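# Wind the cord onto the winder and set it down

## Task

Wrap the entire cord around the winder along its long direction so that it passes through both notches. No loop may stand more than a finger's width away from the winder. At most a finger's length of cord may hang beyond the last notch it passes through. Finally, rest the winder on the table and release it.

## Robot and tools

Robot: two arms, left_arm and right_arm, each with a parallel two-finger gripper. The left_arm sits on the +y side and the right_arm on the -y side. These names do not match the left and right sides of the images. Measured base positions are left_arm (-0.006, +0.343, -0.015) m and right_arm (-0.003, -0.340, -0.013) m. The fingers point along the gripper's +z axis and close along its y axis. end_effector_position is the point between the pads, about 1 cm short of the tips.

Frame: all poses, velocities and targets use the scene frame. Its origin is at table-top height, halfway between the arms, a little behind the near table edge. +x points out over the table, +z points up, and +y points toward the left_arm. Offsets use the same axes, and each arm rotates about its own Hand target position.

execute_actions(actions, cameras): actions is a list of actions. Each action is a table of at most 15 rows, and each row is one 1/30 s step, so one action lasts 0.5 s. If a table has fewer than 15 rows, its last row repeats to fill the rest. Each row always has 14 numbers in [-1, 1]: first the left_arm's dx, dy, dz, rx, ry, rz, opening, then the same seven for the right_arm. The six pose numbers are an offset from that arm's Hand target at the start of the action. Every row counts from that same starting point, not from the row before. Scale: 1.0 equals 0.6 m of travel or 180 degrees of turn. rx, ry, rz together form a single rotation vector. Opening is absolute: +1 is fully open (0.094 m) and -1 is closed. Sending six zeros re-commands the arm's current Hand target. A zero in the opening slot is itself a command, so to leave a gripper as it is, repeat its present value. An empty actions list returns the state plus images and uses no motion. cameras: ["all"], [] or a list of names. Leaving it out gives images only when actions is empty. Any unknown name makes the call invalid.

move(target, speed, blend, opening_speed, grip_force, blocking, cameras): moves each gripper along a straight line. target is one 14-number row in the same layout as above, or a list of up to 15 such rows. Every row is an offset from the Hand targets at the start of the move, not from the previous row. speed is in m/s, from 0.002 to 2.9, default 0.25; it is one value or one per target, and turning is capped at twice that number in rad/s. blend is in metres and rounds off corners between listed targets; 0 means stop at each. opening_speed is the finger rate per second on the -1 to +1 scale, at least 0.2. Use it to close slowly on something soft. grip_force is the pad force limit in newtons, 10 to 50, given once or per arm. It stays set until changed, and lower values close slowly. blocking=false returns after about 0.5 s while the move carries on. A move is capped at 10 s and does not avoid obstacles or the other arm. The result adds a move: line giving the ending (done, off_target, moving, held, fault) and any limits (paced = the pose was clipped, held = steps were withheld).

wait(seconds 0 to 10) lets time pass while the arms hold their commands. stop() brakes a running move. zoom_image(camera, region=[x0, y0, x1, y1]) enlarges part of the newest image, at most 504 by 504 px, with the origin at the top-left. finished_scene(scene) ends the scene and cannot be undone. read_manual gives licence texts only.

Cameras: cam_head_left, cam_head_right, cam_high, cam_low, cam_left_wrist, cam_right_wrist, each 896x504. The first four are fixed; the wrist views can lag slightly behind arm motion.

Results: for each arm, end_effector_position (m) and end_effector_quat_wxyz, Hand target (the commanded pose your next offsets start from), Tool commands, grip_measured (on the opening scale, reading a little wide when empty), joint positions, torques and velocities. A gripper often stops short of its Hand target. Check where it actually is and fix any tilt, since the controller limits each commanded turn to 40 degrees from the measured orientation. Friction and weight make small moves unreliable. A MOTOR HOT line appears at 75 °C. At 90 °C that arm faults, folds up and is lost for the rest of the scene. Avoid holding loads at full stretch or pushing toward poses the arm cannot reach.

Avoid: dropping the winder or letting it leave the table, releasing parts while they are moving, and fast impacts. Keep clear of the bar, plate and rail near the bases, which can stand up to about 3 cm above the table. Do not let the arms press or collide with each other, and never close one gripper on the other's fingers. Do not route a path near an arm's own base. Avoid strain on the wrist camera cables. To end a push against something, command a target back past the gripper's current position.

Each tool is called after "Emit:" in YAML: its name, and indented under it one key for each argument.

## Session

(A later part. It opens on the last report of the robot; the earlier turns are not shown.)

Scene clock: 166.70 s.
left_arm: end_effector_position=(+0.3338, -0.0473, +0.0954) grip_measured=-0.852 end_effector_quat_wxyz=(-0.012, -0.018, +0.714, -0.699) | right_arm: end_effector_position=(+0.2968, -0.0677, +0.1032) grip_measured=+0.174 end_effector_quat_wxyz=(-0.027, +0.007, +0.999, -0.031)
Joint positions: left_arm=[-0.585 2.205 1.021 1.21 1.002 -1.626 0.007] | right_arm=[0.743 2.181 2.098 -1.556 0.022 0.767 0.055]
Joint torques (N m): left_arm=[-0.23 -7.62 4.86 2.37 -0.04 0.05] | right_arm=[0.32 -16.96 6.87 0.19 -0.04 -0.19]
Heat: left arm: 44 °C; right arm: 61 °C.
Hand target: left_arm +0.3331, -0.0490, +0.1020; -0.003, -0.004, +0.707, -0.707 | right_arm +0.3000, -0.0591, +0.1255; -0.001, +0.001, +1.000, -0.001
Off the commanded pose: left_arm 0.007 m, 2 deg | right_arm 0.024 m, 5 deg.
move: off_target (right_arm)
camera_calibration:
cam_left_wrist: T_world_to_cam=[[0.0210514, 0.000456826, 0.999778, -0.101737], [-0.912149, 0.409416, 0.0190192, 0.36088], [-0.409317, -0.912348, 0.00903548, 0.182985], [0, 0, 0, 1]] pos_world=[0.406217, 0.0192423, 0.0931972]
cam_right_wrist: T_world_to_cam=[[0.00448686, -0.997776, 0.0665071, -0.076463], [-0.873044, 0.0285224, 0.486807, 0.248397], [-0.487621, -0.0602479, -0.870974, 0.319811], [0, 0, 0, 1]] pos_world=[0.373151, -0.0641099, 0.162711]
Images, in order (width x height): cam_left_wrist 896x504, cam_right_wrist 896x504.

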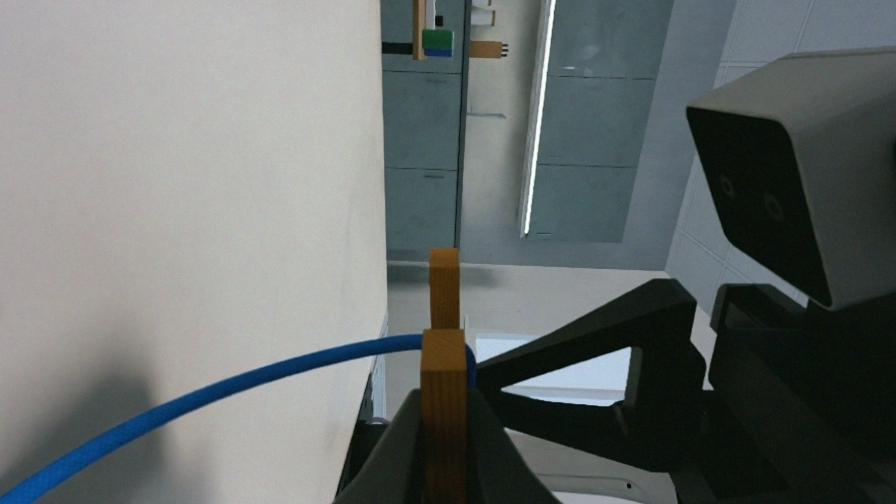

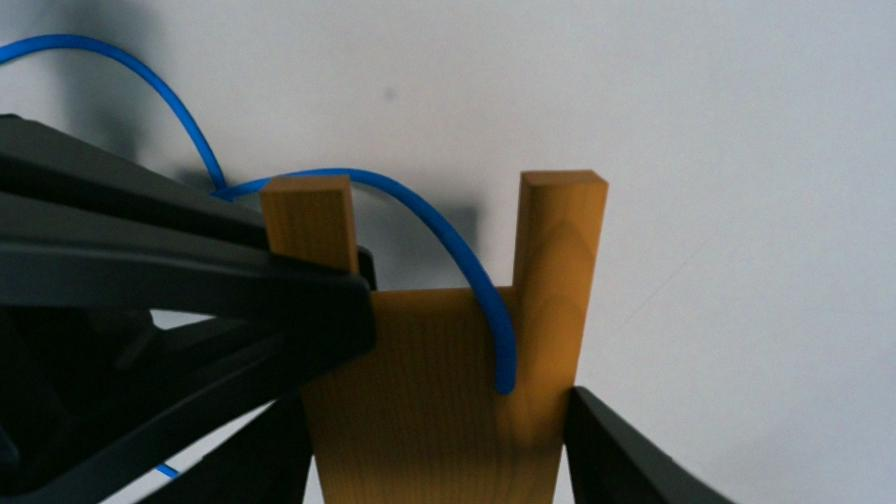

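Emit:
move:
  target:
    - [0,0,0,0,0,0,-1,0,0,0,0,0,0,0.5]
    - [0,0,0,0,0,0,-1,0,0,0.17,0,0,0,0.5]
    - [0,0,0,0,0,0,-1,-0.033,-0.35,0.2,0.322,-0.421,0.322,0.0]
  blend: [0,0.03,0]
  speed: [0.2,0.2,0.4]

Emit:
move:
  target: [0.0332,0.176,0.4267,0,0,0,-1,0.12,0.2,-0.14,0,0,0,0.0]
  speed: 0.22
  cameras: ["cam_left_wrist","cam_right_wrist","cam_high","cam_low"]

Scene clock: 184.63 s.
left_arm: end_effector_position=(+0.3331, -0.0481, +0.0954) grip_measured=-0.852 end_effector_quat_wxyz=(-0.012, -0.017, +0.714, -0.700) | right_arm: end_effector_position=(+0.2777, -0.2660, +0.2376) grip_measured=+0.003 end_effector_quat_wxyz=(+0.576, -0.388, +0.605, +0.390)
Joint positions: left_arm=[-0.587 2.205 1.021 1.21 1.001 -1.626 0.007] | right_arm=[-0.4 1.262 0.864 -0.675 -1.542 -1.066 0.047]
Joint torques (N m): left_arm=[0.03 -7.64 4.89 2.37 -0.03 0.05] | right_arm=[-0.83 -2.8 7.51 0.65 -0.86 -0.26]
Heat: left arm: 46 °C; right arm: 63 °C.
Hand target: left_arm +0.3332, -0.0490, +0.1020; -0.003, -0.004, +0.707, -0.707 | right_arm +0.2803, -0.2690, +0.2454; +0.561, -0.429, +0.563, +0.429
Off the commanded pose: left_arm 0.007 m, 2 deg | right_arm 0.009 m, 8 deg.
joint sent to its limit (right arm) — joint 5 (wrist yaw), lower limit. The joint targets are off in orientation, not in position.
move: off_target (right_arm); target 3's new opening was sent with right_arm's hand 0.005 m and 8 deg from that target

Scene clock: 187.83 s.
left_arm: end_effector_position=(+0.3626, +0.0528, +0.3271) grip_measured=-0.852 end_effector_quat_wxyz=(-0.030, -0.039, +0.713, -0.700) | right_arm: end_effector_position=(+0.3513, -0.1510, +0.1642) grip_measured=+0.003 end_effector_quat_wxyz=(+0.559, -0.431, +0.563, +0.430)
Joint positions: left_arm=[-0.302 1.698 1.348 0.406 1.281 -1.715 0.007] | right_arm=[0.061 1.745 0.657 1.085 -1.24 -0.02 0.047]
Joint torques (N m): left_arm=[0.64 -9.21 9.25 1.77 0.06 0.21] | right_arm=[0.28 -6.35 3.81 1.59 0.06 -0.07]
Heat: left arm: 46 °C; right arm: 62 °C.
Hand target: left_arm +0.3531, +0.0566, +0.3580; -0.003, -0.004, +0.707, -0.707 | right_arm +0.3522, -0.1490, +0.1615; +0.561, -0.429, +0.563, +0.429
Off the commanded pose: left_arm 0.033 m, 5 deg | right_arm 0.004 m, 0 deg.
move: off_target (left_arm)
camera_calibration:
cam_left_wrist: T_world_to_cam=[[0.0782509, 0.00333834, 0.996928, -0.354005], [-0.911653, 0.40492, 0.0702016, 0.32516], [-0.403442, -0.914346, 0.0347288, 0.273662], [0, 0, 0, 1]] pos_world=[0.434541, 0.11974, 0.320587]
cam_right_wrist: T_world_to_cam=[[0.96483, -0.26245, 0.0149134, -0.381762], [-0.103904, -0.432861, -0.895453, 0.155752], [0.241467, 0.86241, -0.444907, 0.207725], [0, 0, 0, 1]] pos_world=[0.33436, -0.211918, 0.237581]
Images, in order (width x height): cam_high 896x504, cam_low 896x504, cam_left_wrist 896x504, cam_right_wrist 896x504.

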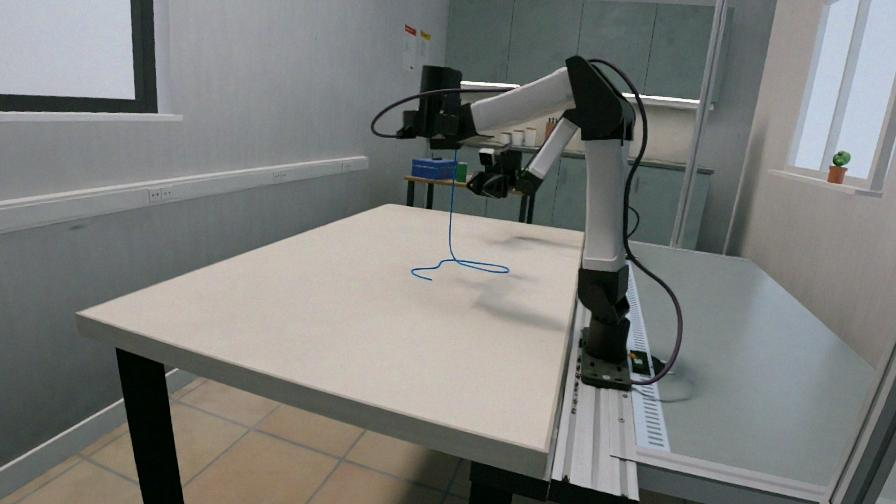

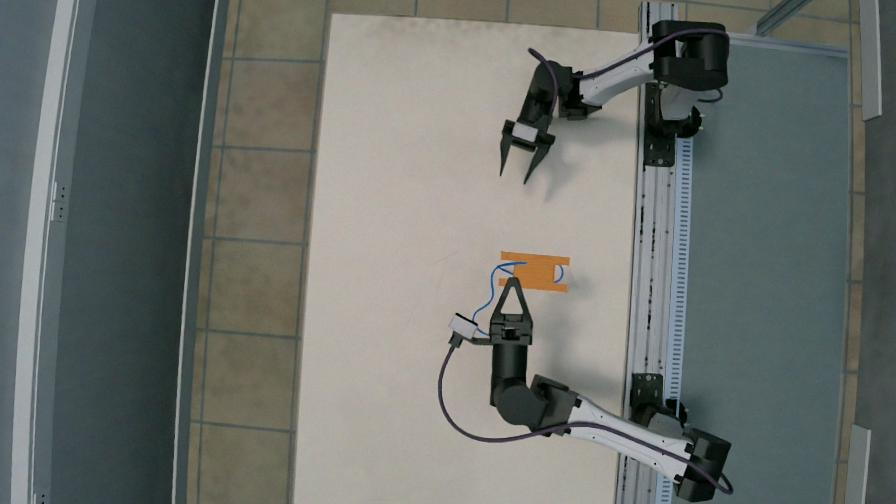

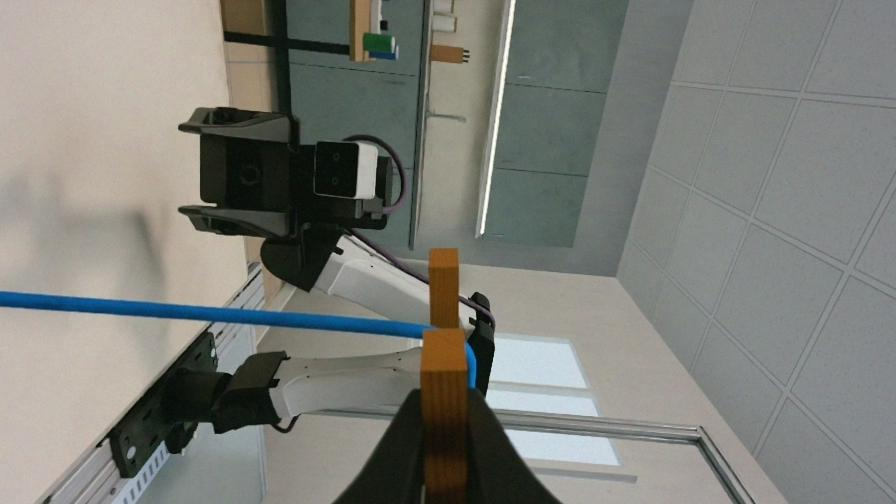

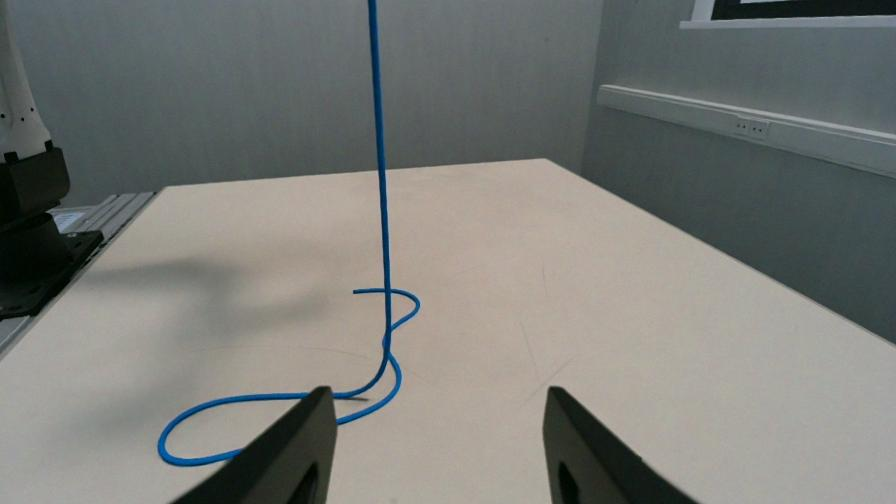

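Emit:
move:
  target: [-0.007,0.005,0.033,0,0,0,-1,0.0158,0.075,-0.074,0,0,0,0.0]
  speed: 0.2
  cameras: ["cam_right_wrist"]

Scene clock: 195.90 s.
left_arm: end_effector_position=(+0.3598, +0.0540, +0.3480) grip_measured=-0.852 end_effector_quat_wxyz=(-0.030, -0.037, +0.713, -0.700) | right_arm: end_effector_position=(+0.3556, -0.1060, +0.1152) grip_measured=+0.003 end_effector_quat_wxyz=(+0.552, -0.429, +0.568, +0.434)
Joint positions: left_arm=[-0.298 1.682 1.41 0.332 1.287 -1.715 0.007] | right_arm=[0.201 1.959 0.665 1.272 -1.104 -0.02 0.047]
Joint torques (N m): left_arm=[0.95 -9.31 8.88 1.74 0.06 0.19] | right_arm=[0.13 -6.71 5.35 1.72 0.04 -0.05]
Heat: left arm: 46 °C; right arm: 59 °C.
Hand target: left_arm +0.3489, +0.0596, +0.3779; -0.003, -0.004, +0.707, -0.707 | right_arm +0.3617, -0.1040, +0.1171; +0.561, -0.429, +0.563, +0.429
Off the commanded pose: left_arm 0.032 m, 5 deg | right_arm 0.007 m, 1 deg.
move: off_target (left_arm)
camera_calibration:
cam_right_wrist: T_world_to_cam=[[0.965871, -0.259014, -0.00221752, -0.371395], [-0.119269, -0.437125, -0.891458, 0.136343], [0.22993, 0.861298, -0.453098, 0.150966], [0, 0, 0, 1]] pos_world=[0.340269, -0.166624, 0.189123]
Images, in order (width x height): cam_right_wrist 896x504.

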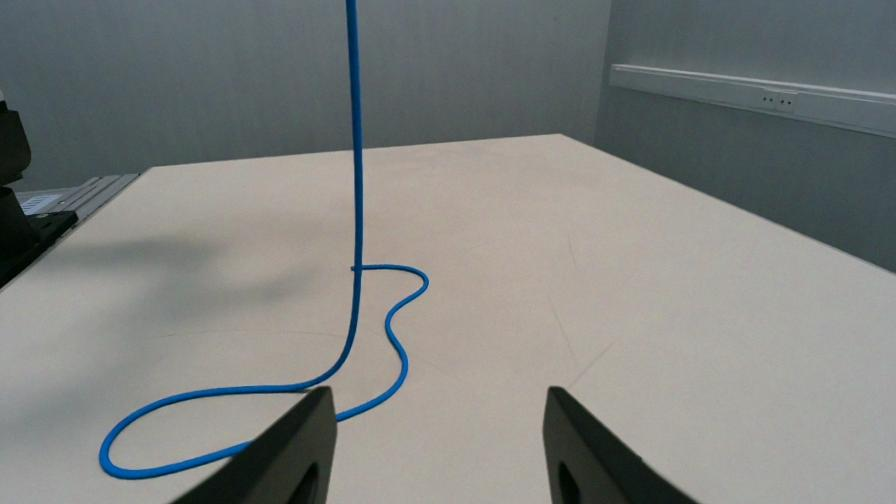

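Emit:
move:
  target: [0,0,0,0,0,0,-1,-0.0125,0.24,0.01,0,0,0,0.0]
  speed: 0.25

Emit:
move:
  target: [0,0,0,0,0,0,-1,0,0,0,0,0,0,-1]
  cameras: ["cam_right_wrist"]

Scene clock: 206.73 s.
left_arm: end_effector_position=(+0.3599, +0.0540, +0.3480) grip_measured=-0.852 end_effector_quat_wxyz=(-0.030, -0.037, +0.713, -0.700) | right_arm: end_effector_position=(+0.3475, +0.0377, +0.1236) grip_measured=+0.003 end_effector_quat_wxyz=(+0.558, -0.434, +0.561, +0.432)
Joint positions: left_arm=[-0.298 1.682 1.41 0.332 1.287 -1.715 0.007] | right_arm=[0.595 2.064 0.892 1.172 -0.714 -0.019 0.047]
Joint torques (N m): left_arm=[0.95 -9.29 8.9 1.75 0.06 0.2] | right_arm=[-0.16 -8.91 6.13 1.66 0.11 -0.02]
Heat: left arm: 47 °C; right arm: 57 °C.
Hand target: left_arm +0.3489, +0.0596, +0.3779; -0.003, -0.004, +0.707, -0.707 | right_arm +0.3542, +0.0400, +0.1231; +0.561, -0.429, +0.563, +0.429
Off the commanded pose: left_arm 0.032 m, 5 deg | right_arm 0.007 m, 1 deg.
move: off_target (left_arm)

Scene clock: 207.23 s.
left_arm: end_effector_position=(+0.3599, +0.0540, +0.3480) grip_measured=-0.852 end_effector_quat_wxyz=(-0.030, -0.037, +0.713, -0.700) | right_arm: end_effector_position=(+0.3475, +0.0376, +0.1235) grip_measured=-0.942 end_effector_quat_wxyz=(+0.558, -0.434, +0.561, +0.432)
Joint positions: left_arm=[-0.298 1.682 1.41 0.332 1.287 -1.715 0.007] | right_arm=[0.595 2.064 0.892 1.172 -0.714 -0.019 0.003]
Joint torques (N m): left_arm=[0.94 -9.32 8.88 1.76 0.07 0.19] | right_arm=[-0.64 -9.01 6.11 1.58 0.17 -0.06]
Heat: left arm: 47 °C; right arm: 57 °C.
Hand target: left_arm +0.3489, +0.0596, +0.3779; -0.003, -0.004, +0.707, -0.707 | right_arm +0.3541, +0.0400, +0.1231; +0.561, -0.429, +0.563, +0.429
Off the commanded pose: left_arm 0.032 m, 5 deg | right_arm 0.007 m, 1 deg.
move: off_target (left_arm)
camera_calibration:
cam_right_wrist: T_world_to_cam=[[0.966903, -0.254628, 0.0162383, -0.329174], [-0.099169, -0.433689, -0.895589, 0.198979], [0.235085, 0.864337, -0.444587, 0.0299809], [0, 0, 0, 1]] pos_world=[0.330964, -0.0234356, 0.196878]
Images, in order (width x height): cam_right_wrist 896x504.

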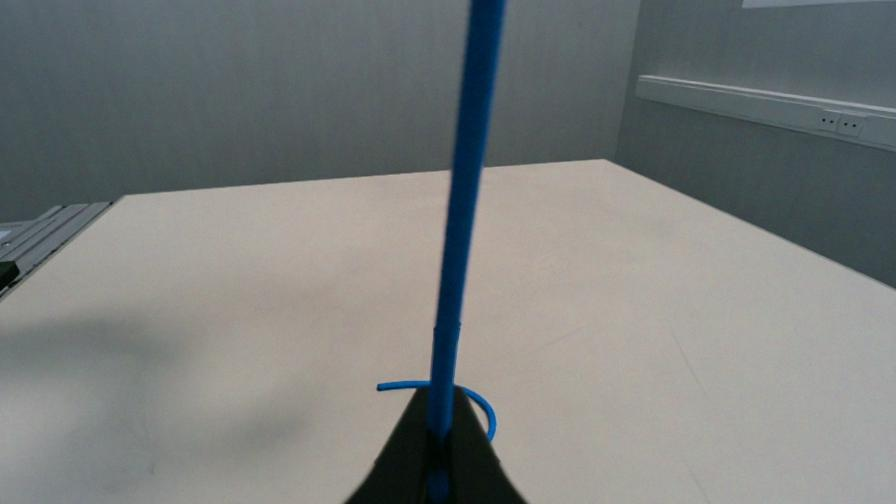

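Emit:
move:
  target: [0,0,0,0,0,0,-1,0.01,0,-0.06,0,0,0,-1]
  speed: 0.12
  cameras: ["cam_left_wrist","cam_high"]

Emit:
zoom_image:
  camera: "cam_high"
  region: [380, 100, 580, 300]

Scene clock: 215.10 s.
left_arm: end_effector_position=(+0.3595, +0.0542, +0.3397) grip_measured=-0.852 end_effector_quat_wxyz=(-0.049, -0.056, +0.718, -0.692) | right_arm: end_effector_position=(+0.3567, +0.0401, +0.1097) grip_measured=-0.942 end_effector_quat_wxyz=(+0.583, -0.433, +0.538, +0.428)
Joint positions: left_arm=[-0.298 1.682 1.41 0.264 1.29 -1.704 0.007] | right_arm=[0.588 2.181 0.925 1.324 -0.714 -0.019 0.003]
Joint torques (N m): left_arm=[0.95 -9.66 8.9 2.34 0.06 0.2] | right_arm=[-0.94 -7.79 4.37 1.25 0.02 -0.07]
Heat: left arm: 48 °C; right arm: 56 °C.
Hand target: left_arm +0.3490, +0.0596, +0.3779; -0.003, -0.004, +0.707, -0.707 | right_arm +0.3602, +0.0400, +0.0870; +0.561, -0.429, +0.563, +0.429
Off the commanded pose: left_arm 0.040 m, 8 deg | right_arm 0.023 m, 4 deg.
move: off_target (left_arm, right_arm)
camera_calibration:
cam_left_wrist: T_world_to_cam=[[0.127956, -0.0143141, 0.991677, -0.381483], [-0.905202, 0.406891, 0.122671, 0.300596], [-0.405261, -0.913364, 0.0391069, 0.272326], [0, 0, 0, 1]] pos_world=[0.431276, 0.120962, 0.330784]
Images, in order (width x height): cam_high 896x504, cam_left_wrist 896x504.

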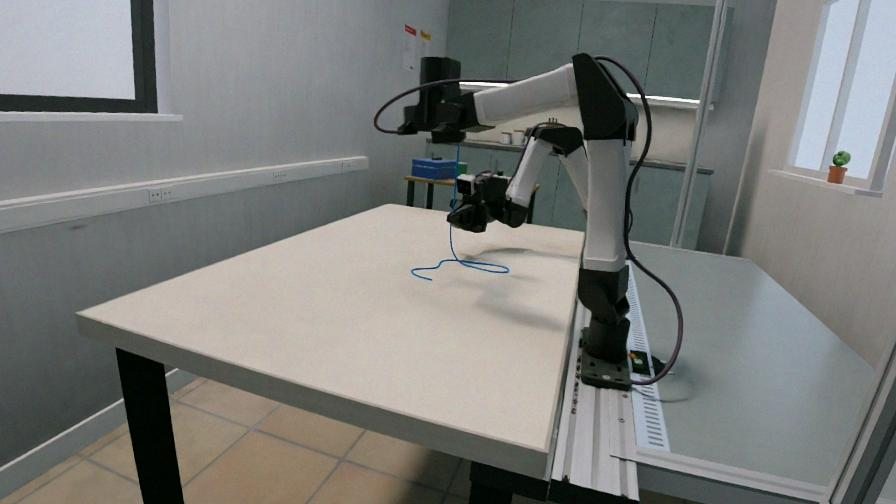

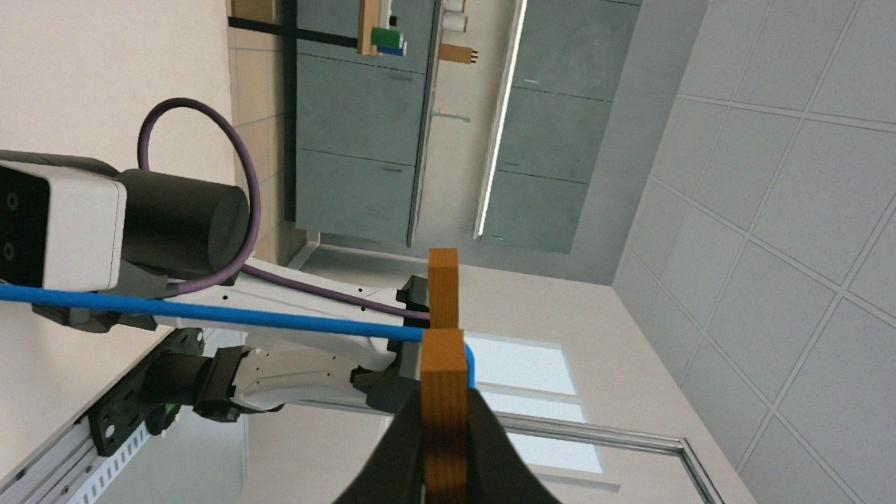

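Scaled by 2.520 from the camera's 896x504 image, which has a finer 1280x720 frame.

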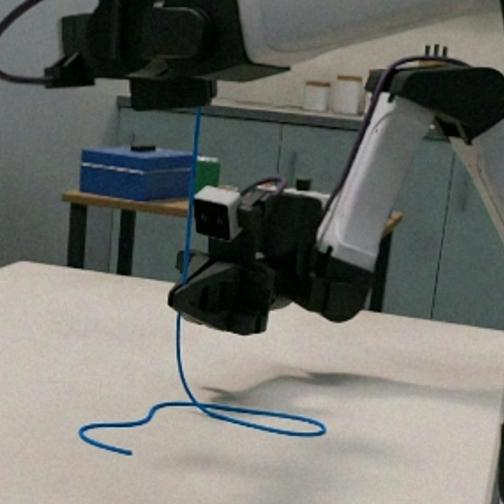

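Emit:
move:
  target:
    - [0,0,0,0,0,0,-1,-0.252,-0.005,0.175,0,0,0,-1]
    - [0,0,0,0,0,0,-1,-0.34,-0.005,0.425,0,0,0,-1]
    - [0,0,0,0,0,0,-1,-0.292,-0.067,0.633,0,0,0,-1]
    - [0,0,0,0,0,0,-1,-0.113,-0.12,0.688,0,0,0,-1]
    - [0,0,0,0,0,0,-1,0.063,-0.117,0.645,0,0,0,-1]
    - [0,0,0,0,0,0,-1,0.135,-0.015,0.48,0,0,0,-1]
    - [0,0,0,0,0,0,-1,0.098,-0.015,0.355,0,0,0,-1]
    - [0,0,0,0,0,0,-1,0.01,-0.005,0.302,0,0,0,-1]
  blend: [0.04,0.04,0.04,0.03,0.03,0.01,0.02,0]
  speed: 0.16
  cameras: ["cam_left_wrist","cam_low","cam_high"]

Emit:
zoom_image:
  camera: "cam_high"
  region: [380, 80, 580, 280]

Emit:
zoom_image:
  camera: "cam_low"
  region: [440, 190, 640, 350]

Scene clock: 237.30 s.
left_arm: end_effector_position=(+0.3609, +0.0598, +0.3506) grip_measured=-0.852 end_effector_quat_wxyz=(-0.035, -0.060, +0.718, -0.693) | right_arm: end_effector_position=(+0.3688, +0.0376, +0.2769) grip_measured=-0.942 end_effector_quat_wxyz=(+0.576, -0.435, +0.543, +0.429)
Joint positions: left_arm=[-0.286 1.665 1.433 0.226 1.277 -1.692 0.007] | right_arm=[0.568 1.774 1.191 0.631 -0.74 -0.021 0.003]
Joint torques (N m): left_arm=[-0.25 -8.05 7.86 2.56 0.22 0.21] | right_arm=[0.2 -11.43 4.07 1.21 0.27 -0.01]
Heat: left arm: 49 °C; right arm: 54 °C.
Hand target: left_arm +0.3489, +0.0595, +0.3779; -0.003, -0.004, +0.707, -0.707 | right_arm +0.3663, +0.0369, +0.2682; +0.561, -0.429, +0.563, +0.429
Off the commanded pose: left_arm 0.030 m, 8 deg | right_arm 0.009 m, 3 deg.
move: off_target (left_arm, right_arm)
camera_calibration:
cam_left_wrist: T_world_to_cam=[[0.113795, -0.0114581, 0.993438, -0.388034], [-0.916647, 0.384426, 0.109433, 0.308441], [-0.383158, -0.923085, 0.0332427, 0.272221], [0, 0, 0, 1]] pos_world=[0.431191, 0.128264, 0.342685]
Images, in order (width x height): cam_high 896x504, cam_low 896x504, cam_left_wrist 896x504.

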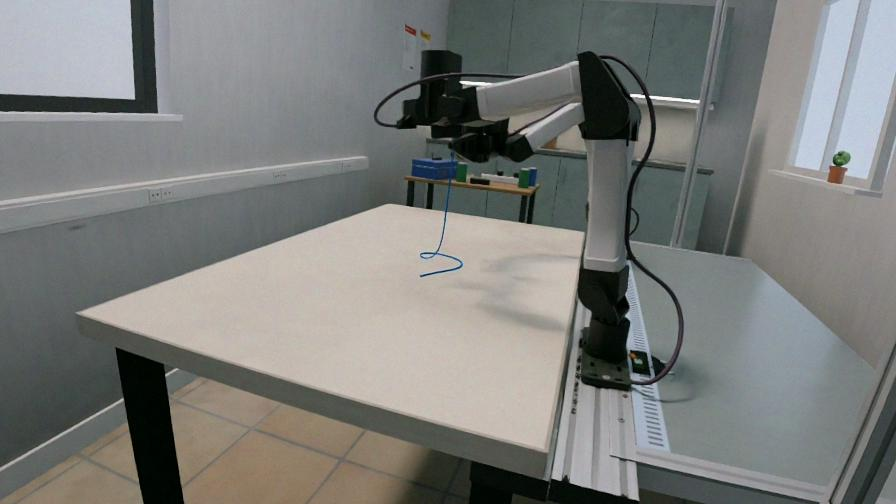

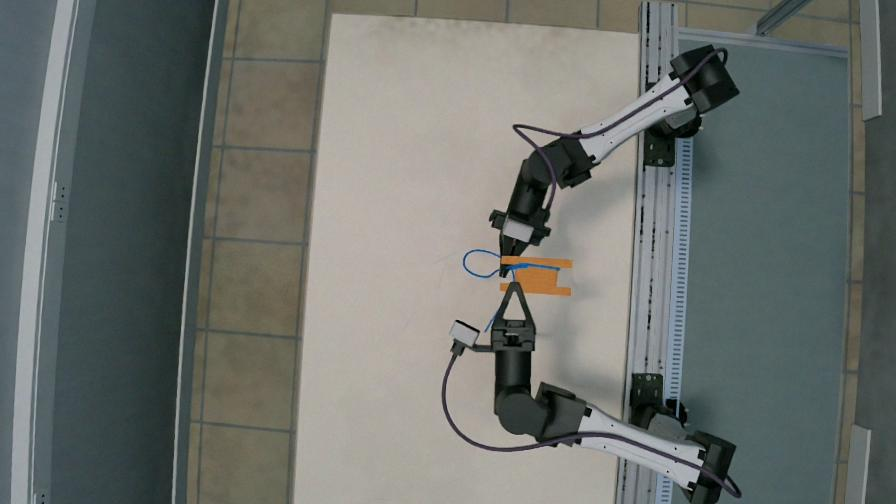

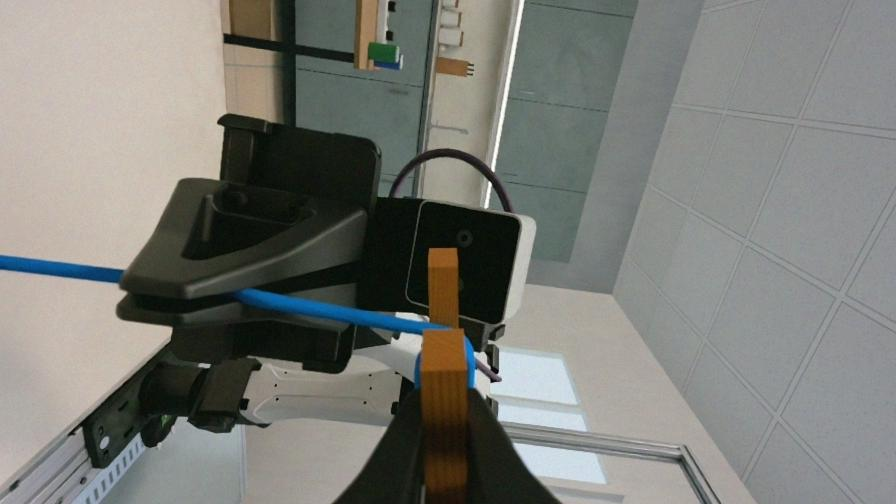

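Scaled by 2.520 from the camera's 896x504 image, which has a finer 1280x720 frame.

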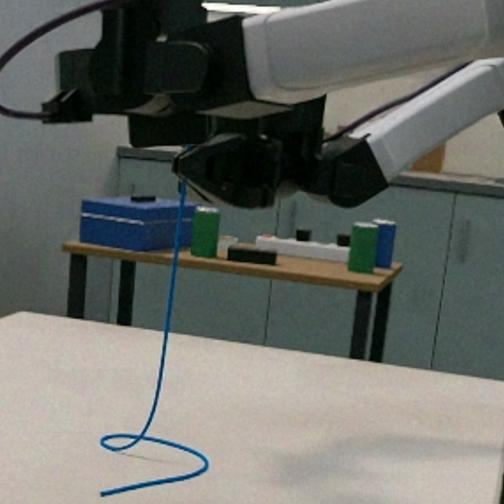

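Scaled by 2.520 from the camera's 896x504 image, which has a finer 1280x720 frame.

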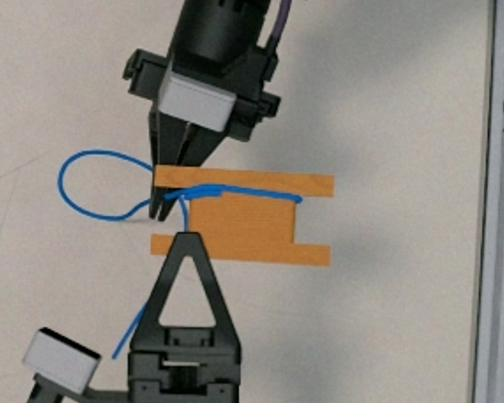

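Emit:
move:
  target:
    - [0,0,0,0,0,0,-1,0,0,0,0,0,0,-0.5]
    - [0,0,0,0,0,0,-1,-0.002,0.022,-0.25,0,0,0,-0.5]
    - [0,0,0,0,0,0,-1,-0.002,0.025,-0.25,0,0,0,-1]
  speed: 0.2
  cameras: ["cam_right_wrist","cam_left_wrist"]

Scene clock: 246.33 s.
left_arm: end_effector_position=(+0.3590, +0.0595, +0.3575) grip_measured=-0.852 end_effector_quat_wxyz=(-0.021, -0.036, +0.714, -0.699) | right_arm: end_effector_position=(+0.3639, +0.0484, +0.1172) grip_measured=-0.951 end_effector_quat_wxyz=(+0.554, -0.432, +0.568, +0.429)
Joint positions: left_arm=[-0.286 1.665 1.433 0.282 1.288 -1.692 0.007] | right_arm=[0.596 2.12 0.978 1.125 -0.705 -0.02 0.002]
Joint torques (N m): left_arm=[-0.23 -7.83 7.53 2.19 0.06 0.04] | right_arm=[0.51 -9.91 5.03 1.9 0.18 0.05]
Heat: left arm: 48 °C; right arm: 56 °C.
Hand target: left_arm +0.3489, +0.0595, +0.3779; -0.003, -0.004, +0.707, -0.707 | right_arm +0.3650, +0.0520, +0.1183; +0.561, -0.429, +0.563, +0.429
Off the commanded pose: left_arm 0.023 m, 4 deg | right_arm 0.004 m, 1 deg.
move: off_target (left_arm)
camera_calibration:
cam_left_wrist: T_world_to_cam=[[0.0596963, 0.00182023, 0.998215, -0.377689], [-0.91623, 0.396987, 0.0540694, 0.324916], [-0.39618, -0.917822, 0.0253664, 0.278206], [0, 0, 0, 1]] pos_world=[0.430464, 0.127044, 0.35239]
cam_right_wrist: T_world_to_cam=[[0.965023, -0.262067, 0.0072344, -0.340081], [-0.113274, -0.441683, -0.889991, 0.204526], [0.236432, 0.858042, -0.45592, 0.0151819], [0, 0, 0, 1]] pos_world=[0.347764, -0.011815, 0.191408]
Images, in order (width x height): cam_left_wrist 896x504, cam_right_wrist 896x504.

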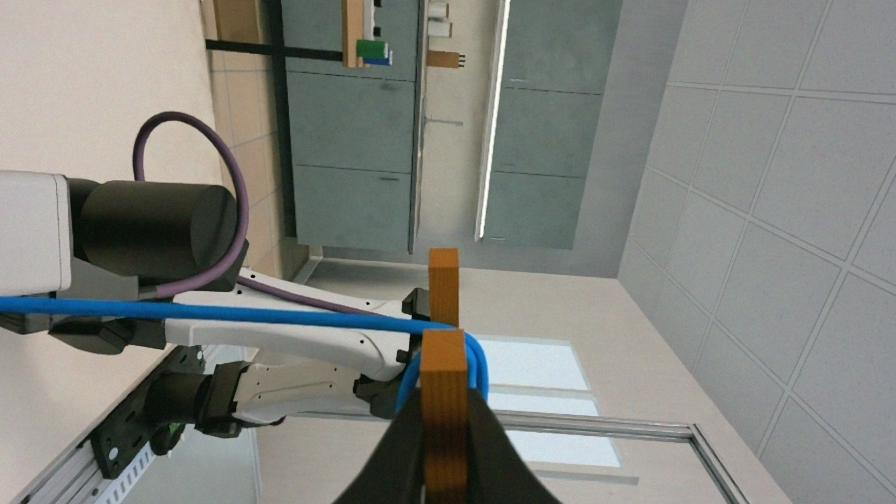

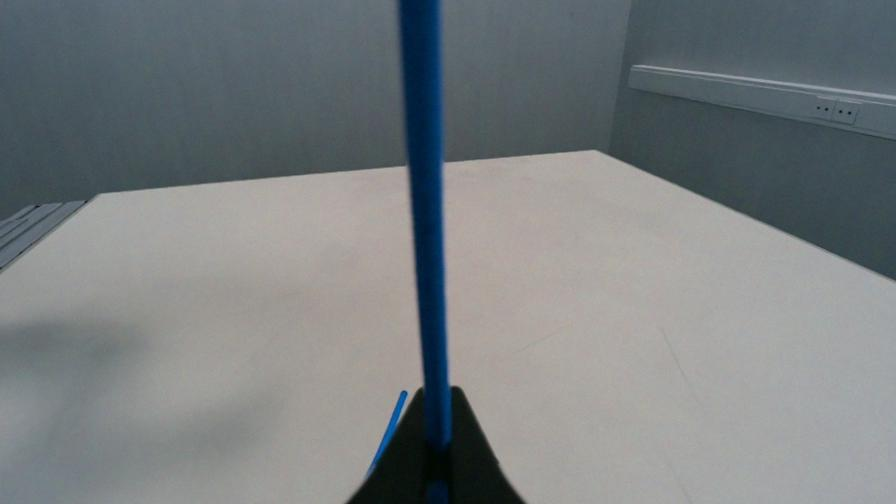

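Emit:
move:
  target:
    - [0,0,0,0,0,0,-1,-0.003,-0.015,-0.045,0,0,0,-1]
    - [0,0,0,0,0,0,-1,-0.273,-0.02,0.12,0,0,0,-1]
    - [0,0,0,0,0,0,-1,-0.348,-0.02,0.386,0,0,0,-1]
    - [0,0,0,0,0,0,-1,-0.315,-0.082,0.62,0,0,0,-1]
    - [0,0,0,0,0,0,-1,-0.123,-0.133,0.678,0,0,0,-1]
    - [0,0,0,0,0,0,-1,0.06,-0.13,0.611,0,0,0,-1]
    - [0,0,0,0,0,0,-1,0.155,-0.02,0.428,0,0,0,-1]
    - [0,0,0,0,0,0,-1,0.11,-0.02,0.286,0,0,0,-1]
    - [0,0,0,0,0,0,-1,0.002,-0.018,0.245,0,0,0,-1]
  blend: [0.005,0.04,0.04,0.04,0.03,0.03,0.01,0.02,0]
  speed: 0.16
  cameras: ["cam_left_wrist","cam_low"]

Emit:
zoom_image:
  camera: "cam_low"
  region: [440, 190, 640, 350]

Scene clock: 269.43 s.
left_arm: end_effector_position=(+0.3533, +0.0562, +0.3609) grip_measured=-0.853 end_effector_quat_wxyz=(-0.029, -0.025, +0.711, -0.702) | right_arm: end_effector_position=(+0.3706, +0.0451, +0.2363) grip_measured=-0.951 end_effector_quat_wxyz=(+0.533, -0.431, +0.585, +0.433)
Joint positions: left_arm=[-0.295 1.665 1.433 0.313 1.305 -1.717 0.007] | right_arm=[0.581 1.819 1.177 0.573 -0.725 -0.017 0.002]
Joint torques (N m): left_arm=[0.62 -7.73 7.36 1.92 -0.14 0.22] | right_arm=[-0.09 -15.23 5.52 1.93 0.06 -0.07]
Heat: left arm: 47 °C; right arm: 56 °C.
Hand target: left_arm +0.3489, +0.0596, +0.3779; -0.003, -0.004, +0.707, -0.707 | right_arm +0.3661, +0.0413, +0.2653; +0.561, -0.429, +0.563, +0.429
Off the commanded pose: left_arm 0.018 m, 4 deg | right_arm 0.030 m, 4 deg.
move: off_target (left_arm, right_arm)
camera_calibration:
cam_left_wrist: T_world_to_cam=[[0.0558095, 0.00766031, 0.998412, -0.379864], [-0.905424, 0.421856, 0.047375, 0.318026], [-0.420824, -0.90663, 0.0304794, 0.279035], [0, 0, 0, 1]] pos_world=[0.426573, 0.12173, 0.355689]
Images, in order (width x height): cam_low 896x504, cam_left_wrist 896x504.

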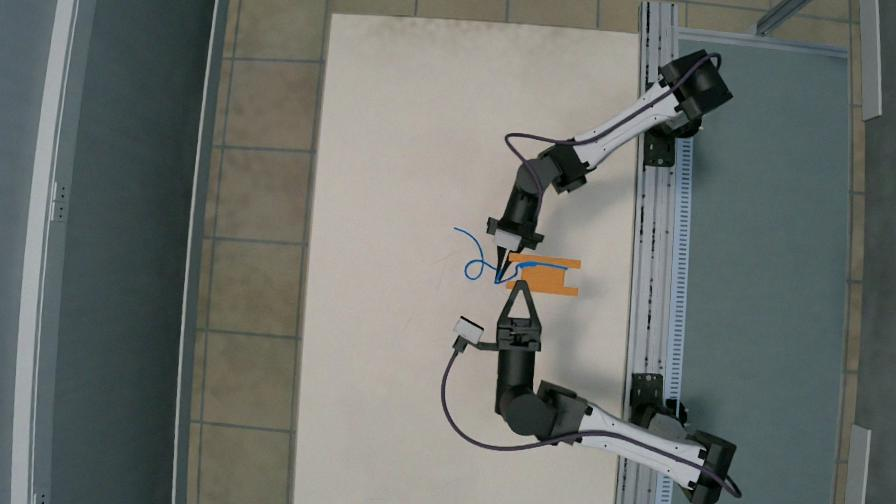

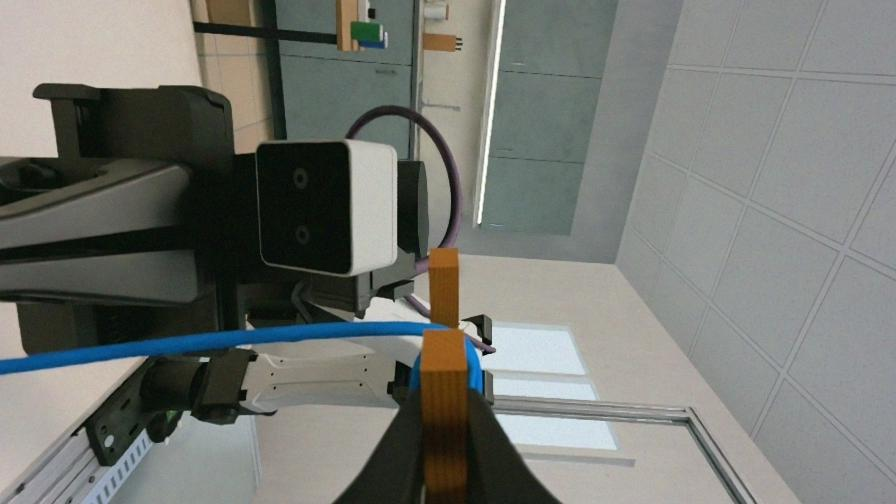

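Scaled by 2.520 from the camera's 896x504 image, which has a finer 1280x720 frame.

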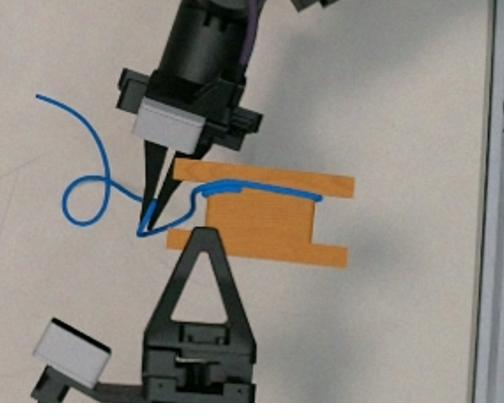

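Emit:
move:
  target:
    - [0,0,0,0,0,0,-1,0,0,0,0,0,0,-0.5]
    - [0,0,0,0,0,0,-1,-0.008,0.015,-0.249,0,0,0,-0.5]
    - [0,0,0,0,0,0,-1,-0.008,0.018,-0.249,0,0,0,-1]
  speed: 0.2
  cameras: ["cam_right_wrist","cam_left_wrist","cam_high"]

Emit:
zoom_image:
  camera: "cam_high"
  region: [380, 80, 580, 280]

Scene clock: 278.47 s.
left_arm: end_effector_position=(+0.3533, +0.0562, +0.3609) grip_measured=-0.853 end_effector_quat_wxyz=(-0.029, -0.025, +0.711, -0.702) | right_arm: end_effector_position=(+0.3602, +0.0484, +0.1150) grip_measured=-0.989 end_effector_quat_wxyz=(+0.553, -0.431, +0.569, +0.430)
Joint positions: left_arm=[-0.295 1.665 1.433 0.313 1.305 -1.717 0.007] | right_arm=[0.602 2.12 0.963 1.14 -0.699 -0.017 0.001]
Joint torques (N m): left_arm=[0.64 -7.75 7.38 1.91 -0.14 0.21] | right_arm=[0.08 -9.61 5.18 1.89 0.18 -0.05]
Heat: left arm: 47 °C; right arm: 61 °C.
Hand target: left_arm +0.3489, +0.0596, +0.3779; -0.003, -0.004, +0.707, -0.707 | right_arm +0.3613, +0.0520, +0.1157; +0.561, -0.429, +0.563, +0.429
Off the commanded pose: left_arm 0.018 m, 4 deg | right_arm 0.004 m, 1 deg.
move: off_target (left_arm)
camera_calibration:
cam_left_wrist: T_world_to_cam=[[0.0558095, 0.00766031, 0.998412, -0.379864], [-0.905424, 0.421856, 0.047375, 0.318026], [-0.420824, -0.90663, 0.0304794, 0.279035], [0, 0, 0, 1]] pos_world=[0.426573, 0.12173, 0.355689]
cam_right_wrist: T_world_to_cam=[[0.965021, -0.262133, 0.00454028, -0.336206], [-0.115566, -0.440865, -0.890103, 0.202952], [0.235327, 0.858443, -0.455737, 0.0154453], [0, 0, 0, 1]] pos_world=[0.344265, -0.0119152, 0.189213]
Images, in order (width x height): cam_high 896x504, cam_left_wrist 896x504, cam_right_wrist 896x504.

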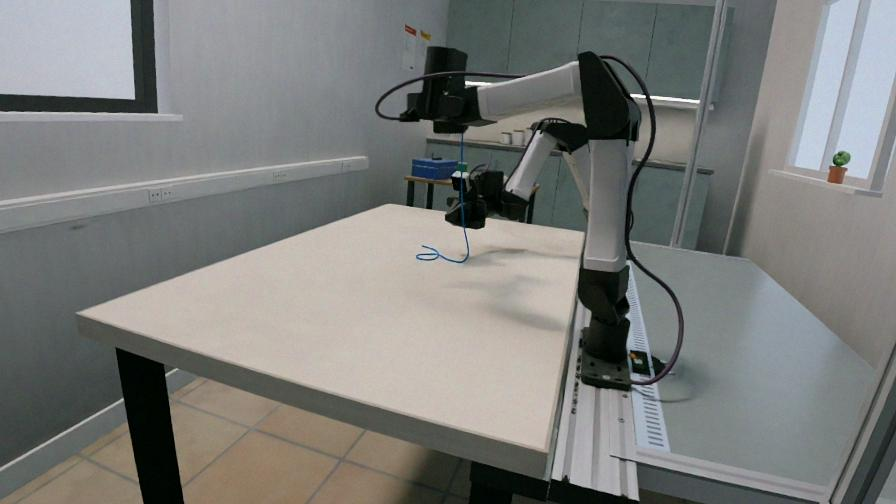

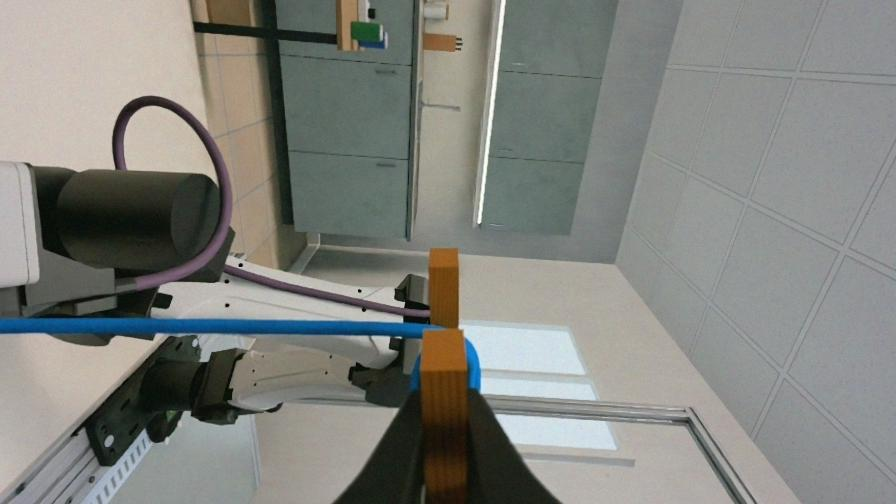

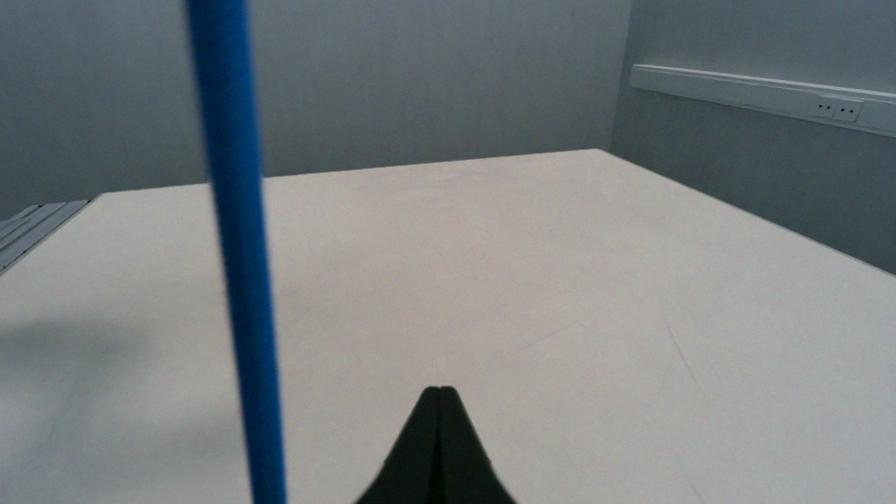

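Scaled by 2.520 from the camera's 896x504 image, which has a finer 1280x720 frame.

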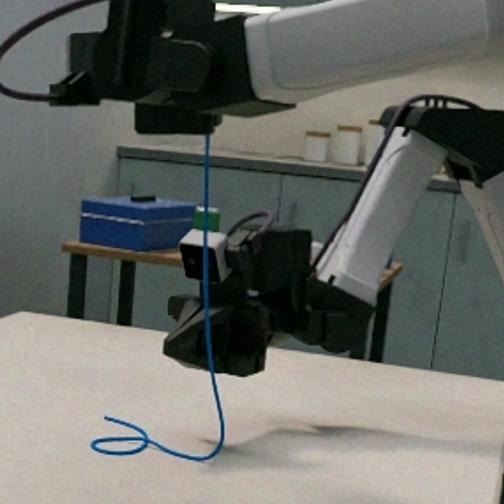

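Emit:
move:
  target:
    - [0,0,0,0,0,0,-1,0,-0.12,0,0,0,0,-1]
    - [0,0,0,0,0,0,-1,-0.052,-0.12,0,0,0,0,0.1]
    - [0,0,0,0,0,0,-1,-0.052,0.004,0,0,0,0,0.1]
    - [0,0,0,0,0,0,-1,-0.052,0.004,0,0,0,0,-1]
  speed: 0.25
  blend: [0.01,0,0,0]
  cameras: ["cam_right_wrist"]

Scene clock: 291.47 s.
left_arm: end_effector_position=(+0.3533, +0.0562, +0.3609) grip_measured=-0.853 end_effector_quat_wxyz=(-0.029, -0.025, +0.711, -0.702) | right_arm: end_effector_position=(+0.3244, +0.0513, +0.1157) grip_measured=-0.971 end_effector_quat_wxyz=(+0.557, -0.433, +0.562, +0.432)
Joint positions: left_arm=[-0.295 1.665 1.433 0.313 1.305 -1.717 0.007] | right_arm=[0.663 2.066 0.841 1.223 -0.644 -0.017 0.001]
Joint torques (N m): left_arm=[0.64 -7.76 7.36 1.91 -0.14 0.22] | right_arm=[-0.5 -8.91 6.06 1.64 0.06 -0.03]
Heat: left arm: 46 °C; right arm: 59 °C.
Hand target: left_arm +0.3489, +0.0596, +0.3779; -0.003, -0.004, +0.707, -0.707 | right_arm +0.3301, +0.0544, +0.1158; +0.561, -0.429, +0.563, +0.429
Off the commanded pose: left_arm 0.018 m, 4 deg | right_arm 0.006 m, 1 deg.
move: off_target (left_arm); target 2's new opening was sent with right_arm's hand 0.026 m and 4 deg from that target
camera_calibration:
cam_right_wrist: T_world_to_cam=[[0.966543, -0.25617, 0.0131257, -0.302635], [-0.102866, -0.433979, -0.895031, 0.196693], [0.234976, 0.863735, -0.445811, 0.0203378], [0, 0, 0, 1]] pos_world=[0.307964, -0.00973198, 0.189085]
Images, in order (width x height): cam_right_wrist 896x504.

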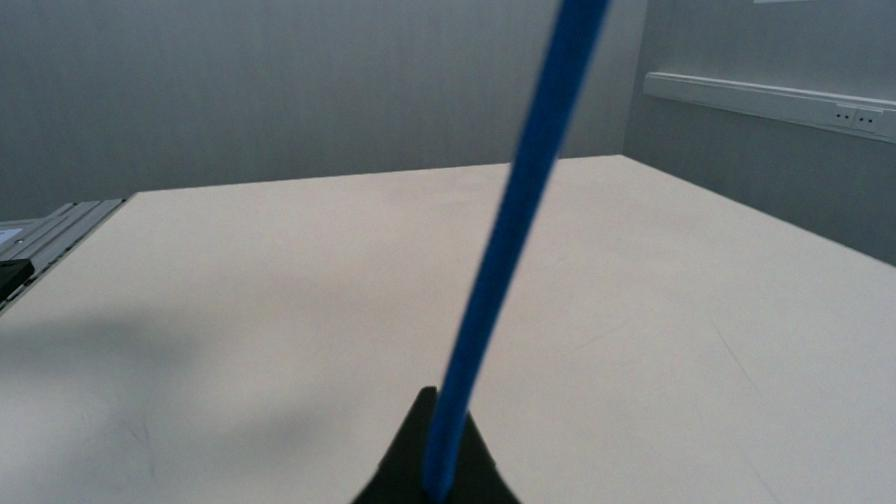

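Emit:
move:
  target:
    - [0,0,0,0,0,0,-1,0,0,0,0,0,0,-0.4]
    - [0,0,0,0,0,0,-1,-0.003,-0.015,0,0,0,0,-0.4]
    - [0,0,0,0,0,0,-1,-0.003,-0.015,0,0,0,0,-1]
  speed: 0.25
  cameras: ["cam_right_wrist"]

Scene clock: 304.40 s.
left_arm: end_effector_position=(+0.3533, +0.0562, +0.3609) grip_measured=-0.853 end_effector_quat_wxyz=(-0.029, -0.025, +0.711, -0.702) | right_arm: end_effector_position=(+0.3280, +0.0471, +0.1139) grip_measured=-0.965 end_effector_quat_wxyz=(+0.557, -0.430, +0.566, +0.429)
Joint positions: left_arm=[-0.295 1.665 1.433 0.313 1.305 -1.717 0.007] | right_arm=[0.652 2.066 0.836 1.223 -0.644 -0.017 0.002]
Joint torques (N m): left_arm=[0.65 -7.76 7.35 1.91 -0.14 0.21] | right_arm=[-0.7 -10.33 3.81 1.77 -0.11 -0.08]
Heat: left arm: 46 °C; right arm: 59 °C.
Hand target: left_arm +0.3489, +0.0596, +0.3779; -0.003, -0.004, +0.707, -0.707 | right_arm +0.3283, +0.0454, +0.1158; +0.561, -0.429, +0.563, +0.429
Off the commanded pose: left_arm 0.018 m, 4 deg | right_arm 0.003 m, 1 deg.
move: off_target (left_arm)
camera_calibration:
cam_right_wrist: T_world_to_cam=[[0.963609, -0.26712, 0.0102052, -0.305359], [-0.111307, -0.435651, -0.893207, 0.196311], [0.24304, 0.859566, -0.44953, 0.0203151], [0, 0, 0, 1]] pos_world=[0.31116, -0.0135064, 0.187595]
Images, in order (width x height): cam_right_wrist 896x504.

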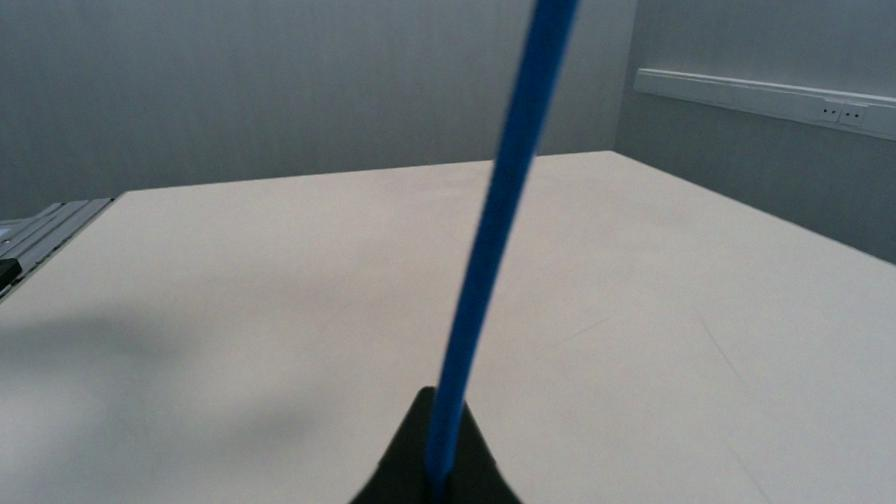

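Emit:
move:
  target:
    - [0,0,0,0,0,0,-1,0,0,0,0,0,0,-0.4]
    - [0,0,0,0,0,0,-1,-0.002,-0.022,0,0,0,0,-0.4]
    - [0,0,0,0,0,0,-1,-0.002,-0.022,0,0,0,0,-1]
  speed: 0.25
  cameras: ["cam_right_wrist"]

Scene clock: 311.07 s.
left_arm: end_effector_position=(+0.3533, +0.0562, +0.3609) grip_measured=-0.853 end_effector_quat_wxyz=(-0.029, -0.025, +0.711, -0.702) | right_arm: end_effector_position=(+0.3285, +0.0334, +0.1016) grip_measured=-0.944 end_effector_quat_wxyz=(+0.547, -0.427, +0.580, +0.426)
Joint positions: left_arm=[-0.295 1.665 1.433 0.313 1.305 -1.717 0.007] | right_arm=[0.623 2.066 0.797 1.228 -0.664 -0.017 0.003]
Joint torques (N m): left_arm=[0.64 -7.76 7.35 1.92 -0.15 0.22] | right_arm=[-0.94 -12.37 3.54 2.01 -0.2 -0.11]
Heat: left arm: 46 °C; right arm: 60 °C.
Hand target: left_arm +0.3489, +0.0596, +0.3779; -0.003, -0.004, +0.707, -0.707 | right_arm +0.3271, +0.0323, +0.1158; +0.561, -0.429, +0.563, +0.429
Off the commanded pose: left_arm 0.018 m, 4 deg | right_arm 0.014 m, 3 deg.
move: off_target (left_arm, right_arm); target 3's new opening was sent with right_arm's hand 0.014 m and 3 deg from that target
camera_calibration:
cam_right_wrist: T_world_to_cam=[[0.961353, -0.275121, -0.0104194, -0.306258], [-0.139004, -0.452359, -0.880936, 0.187853], [0.237651, 0.848339, -0.47312, 0.0310009], [0, 0, 0, 1]] pos_world=[0.313167, -0.02558, 0.176963]
Images, in order (width x height): cam_right_wrist 896x504.

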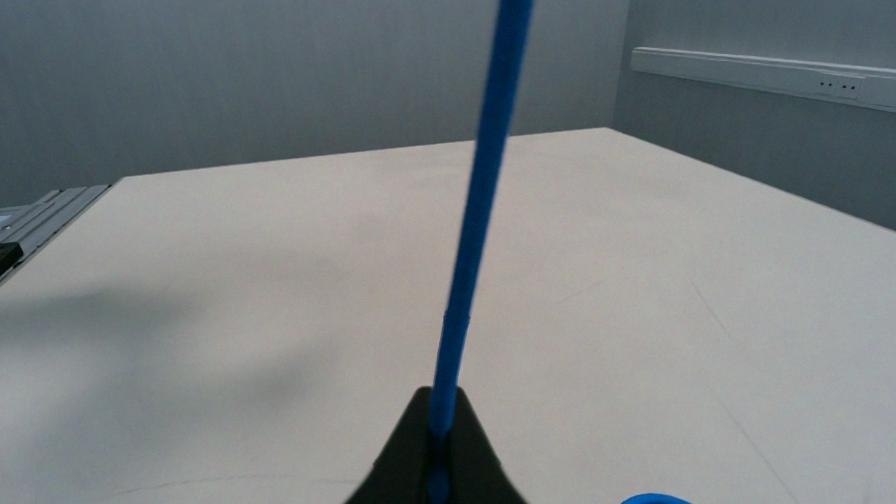

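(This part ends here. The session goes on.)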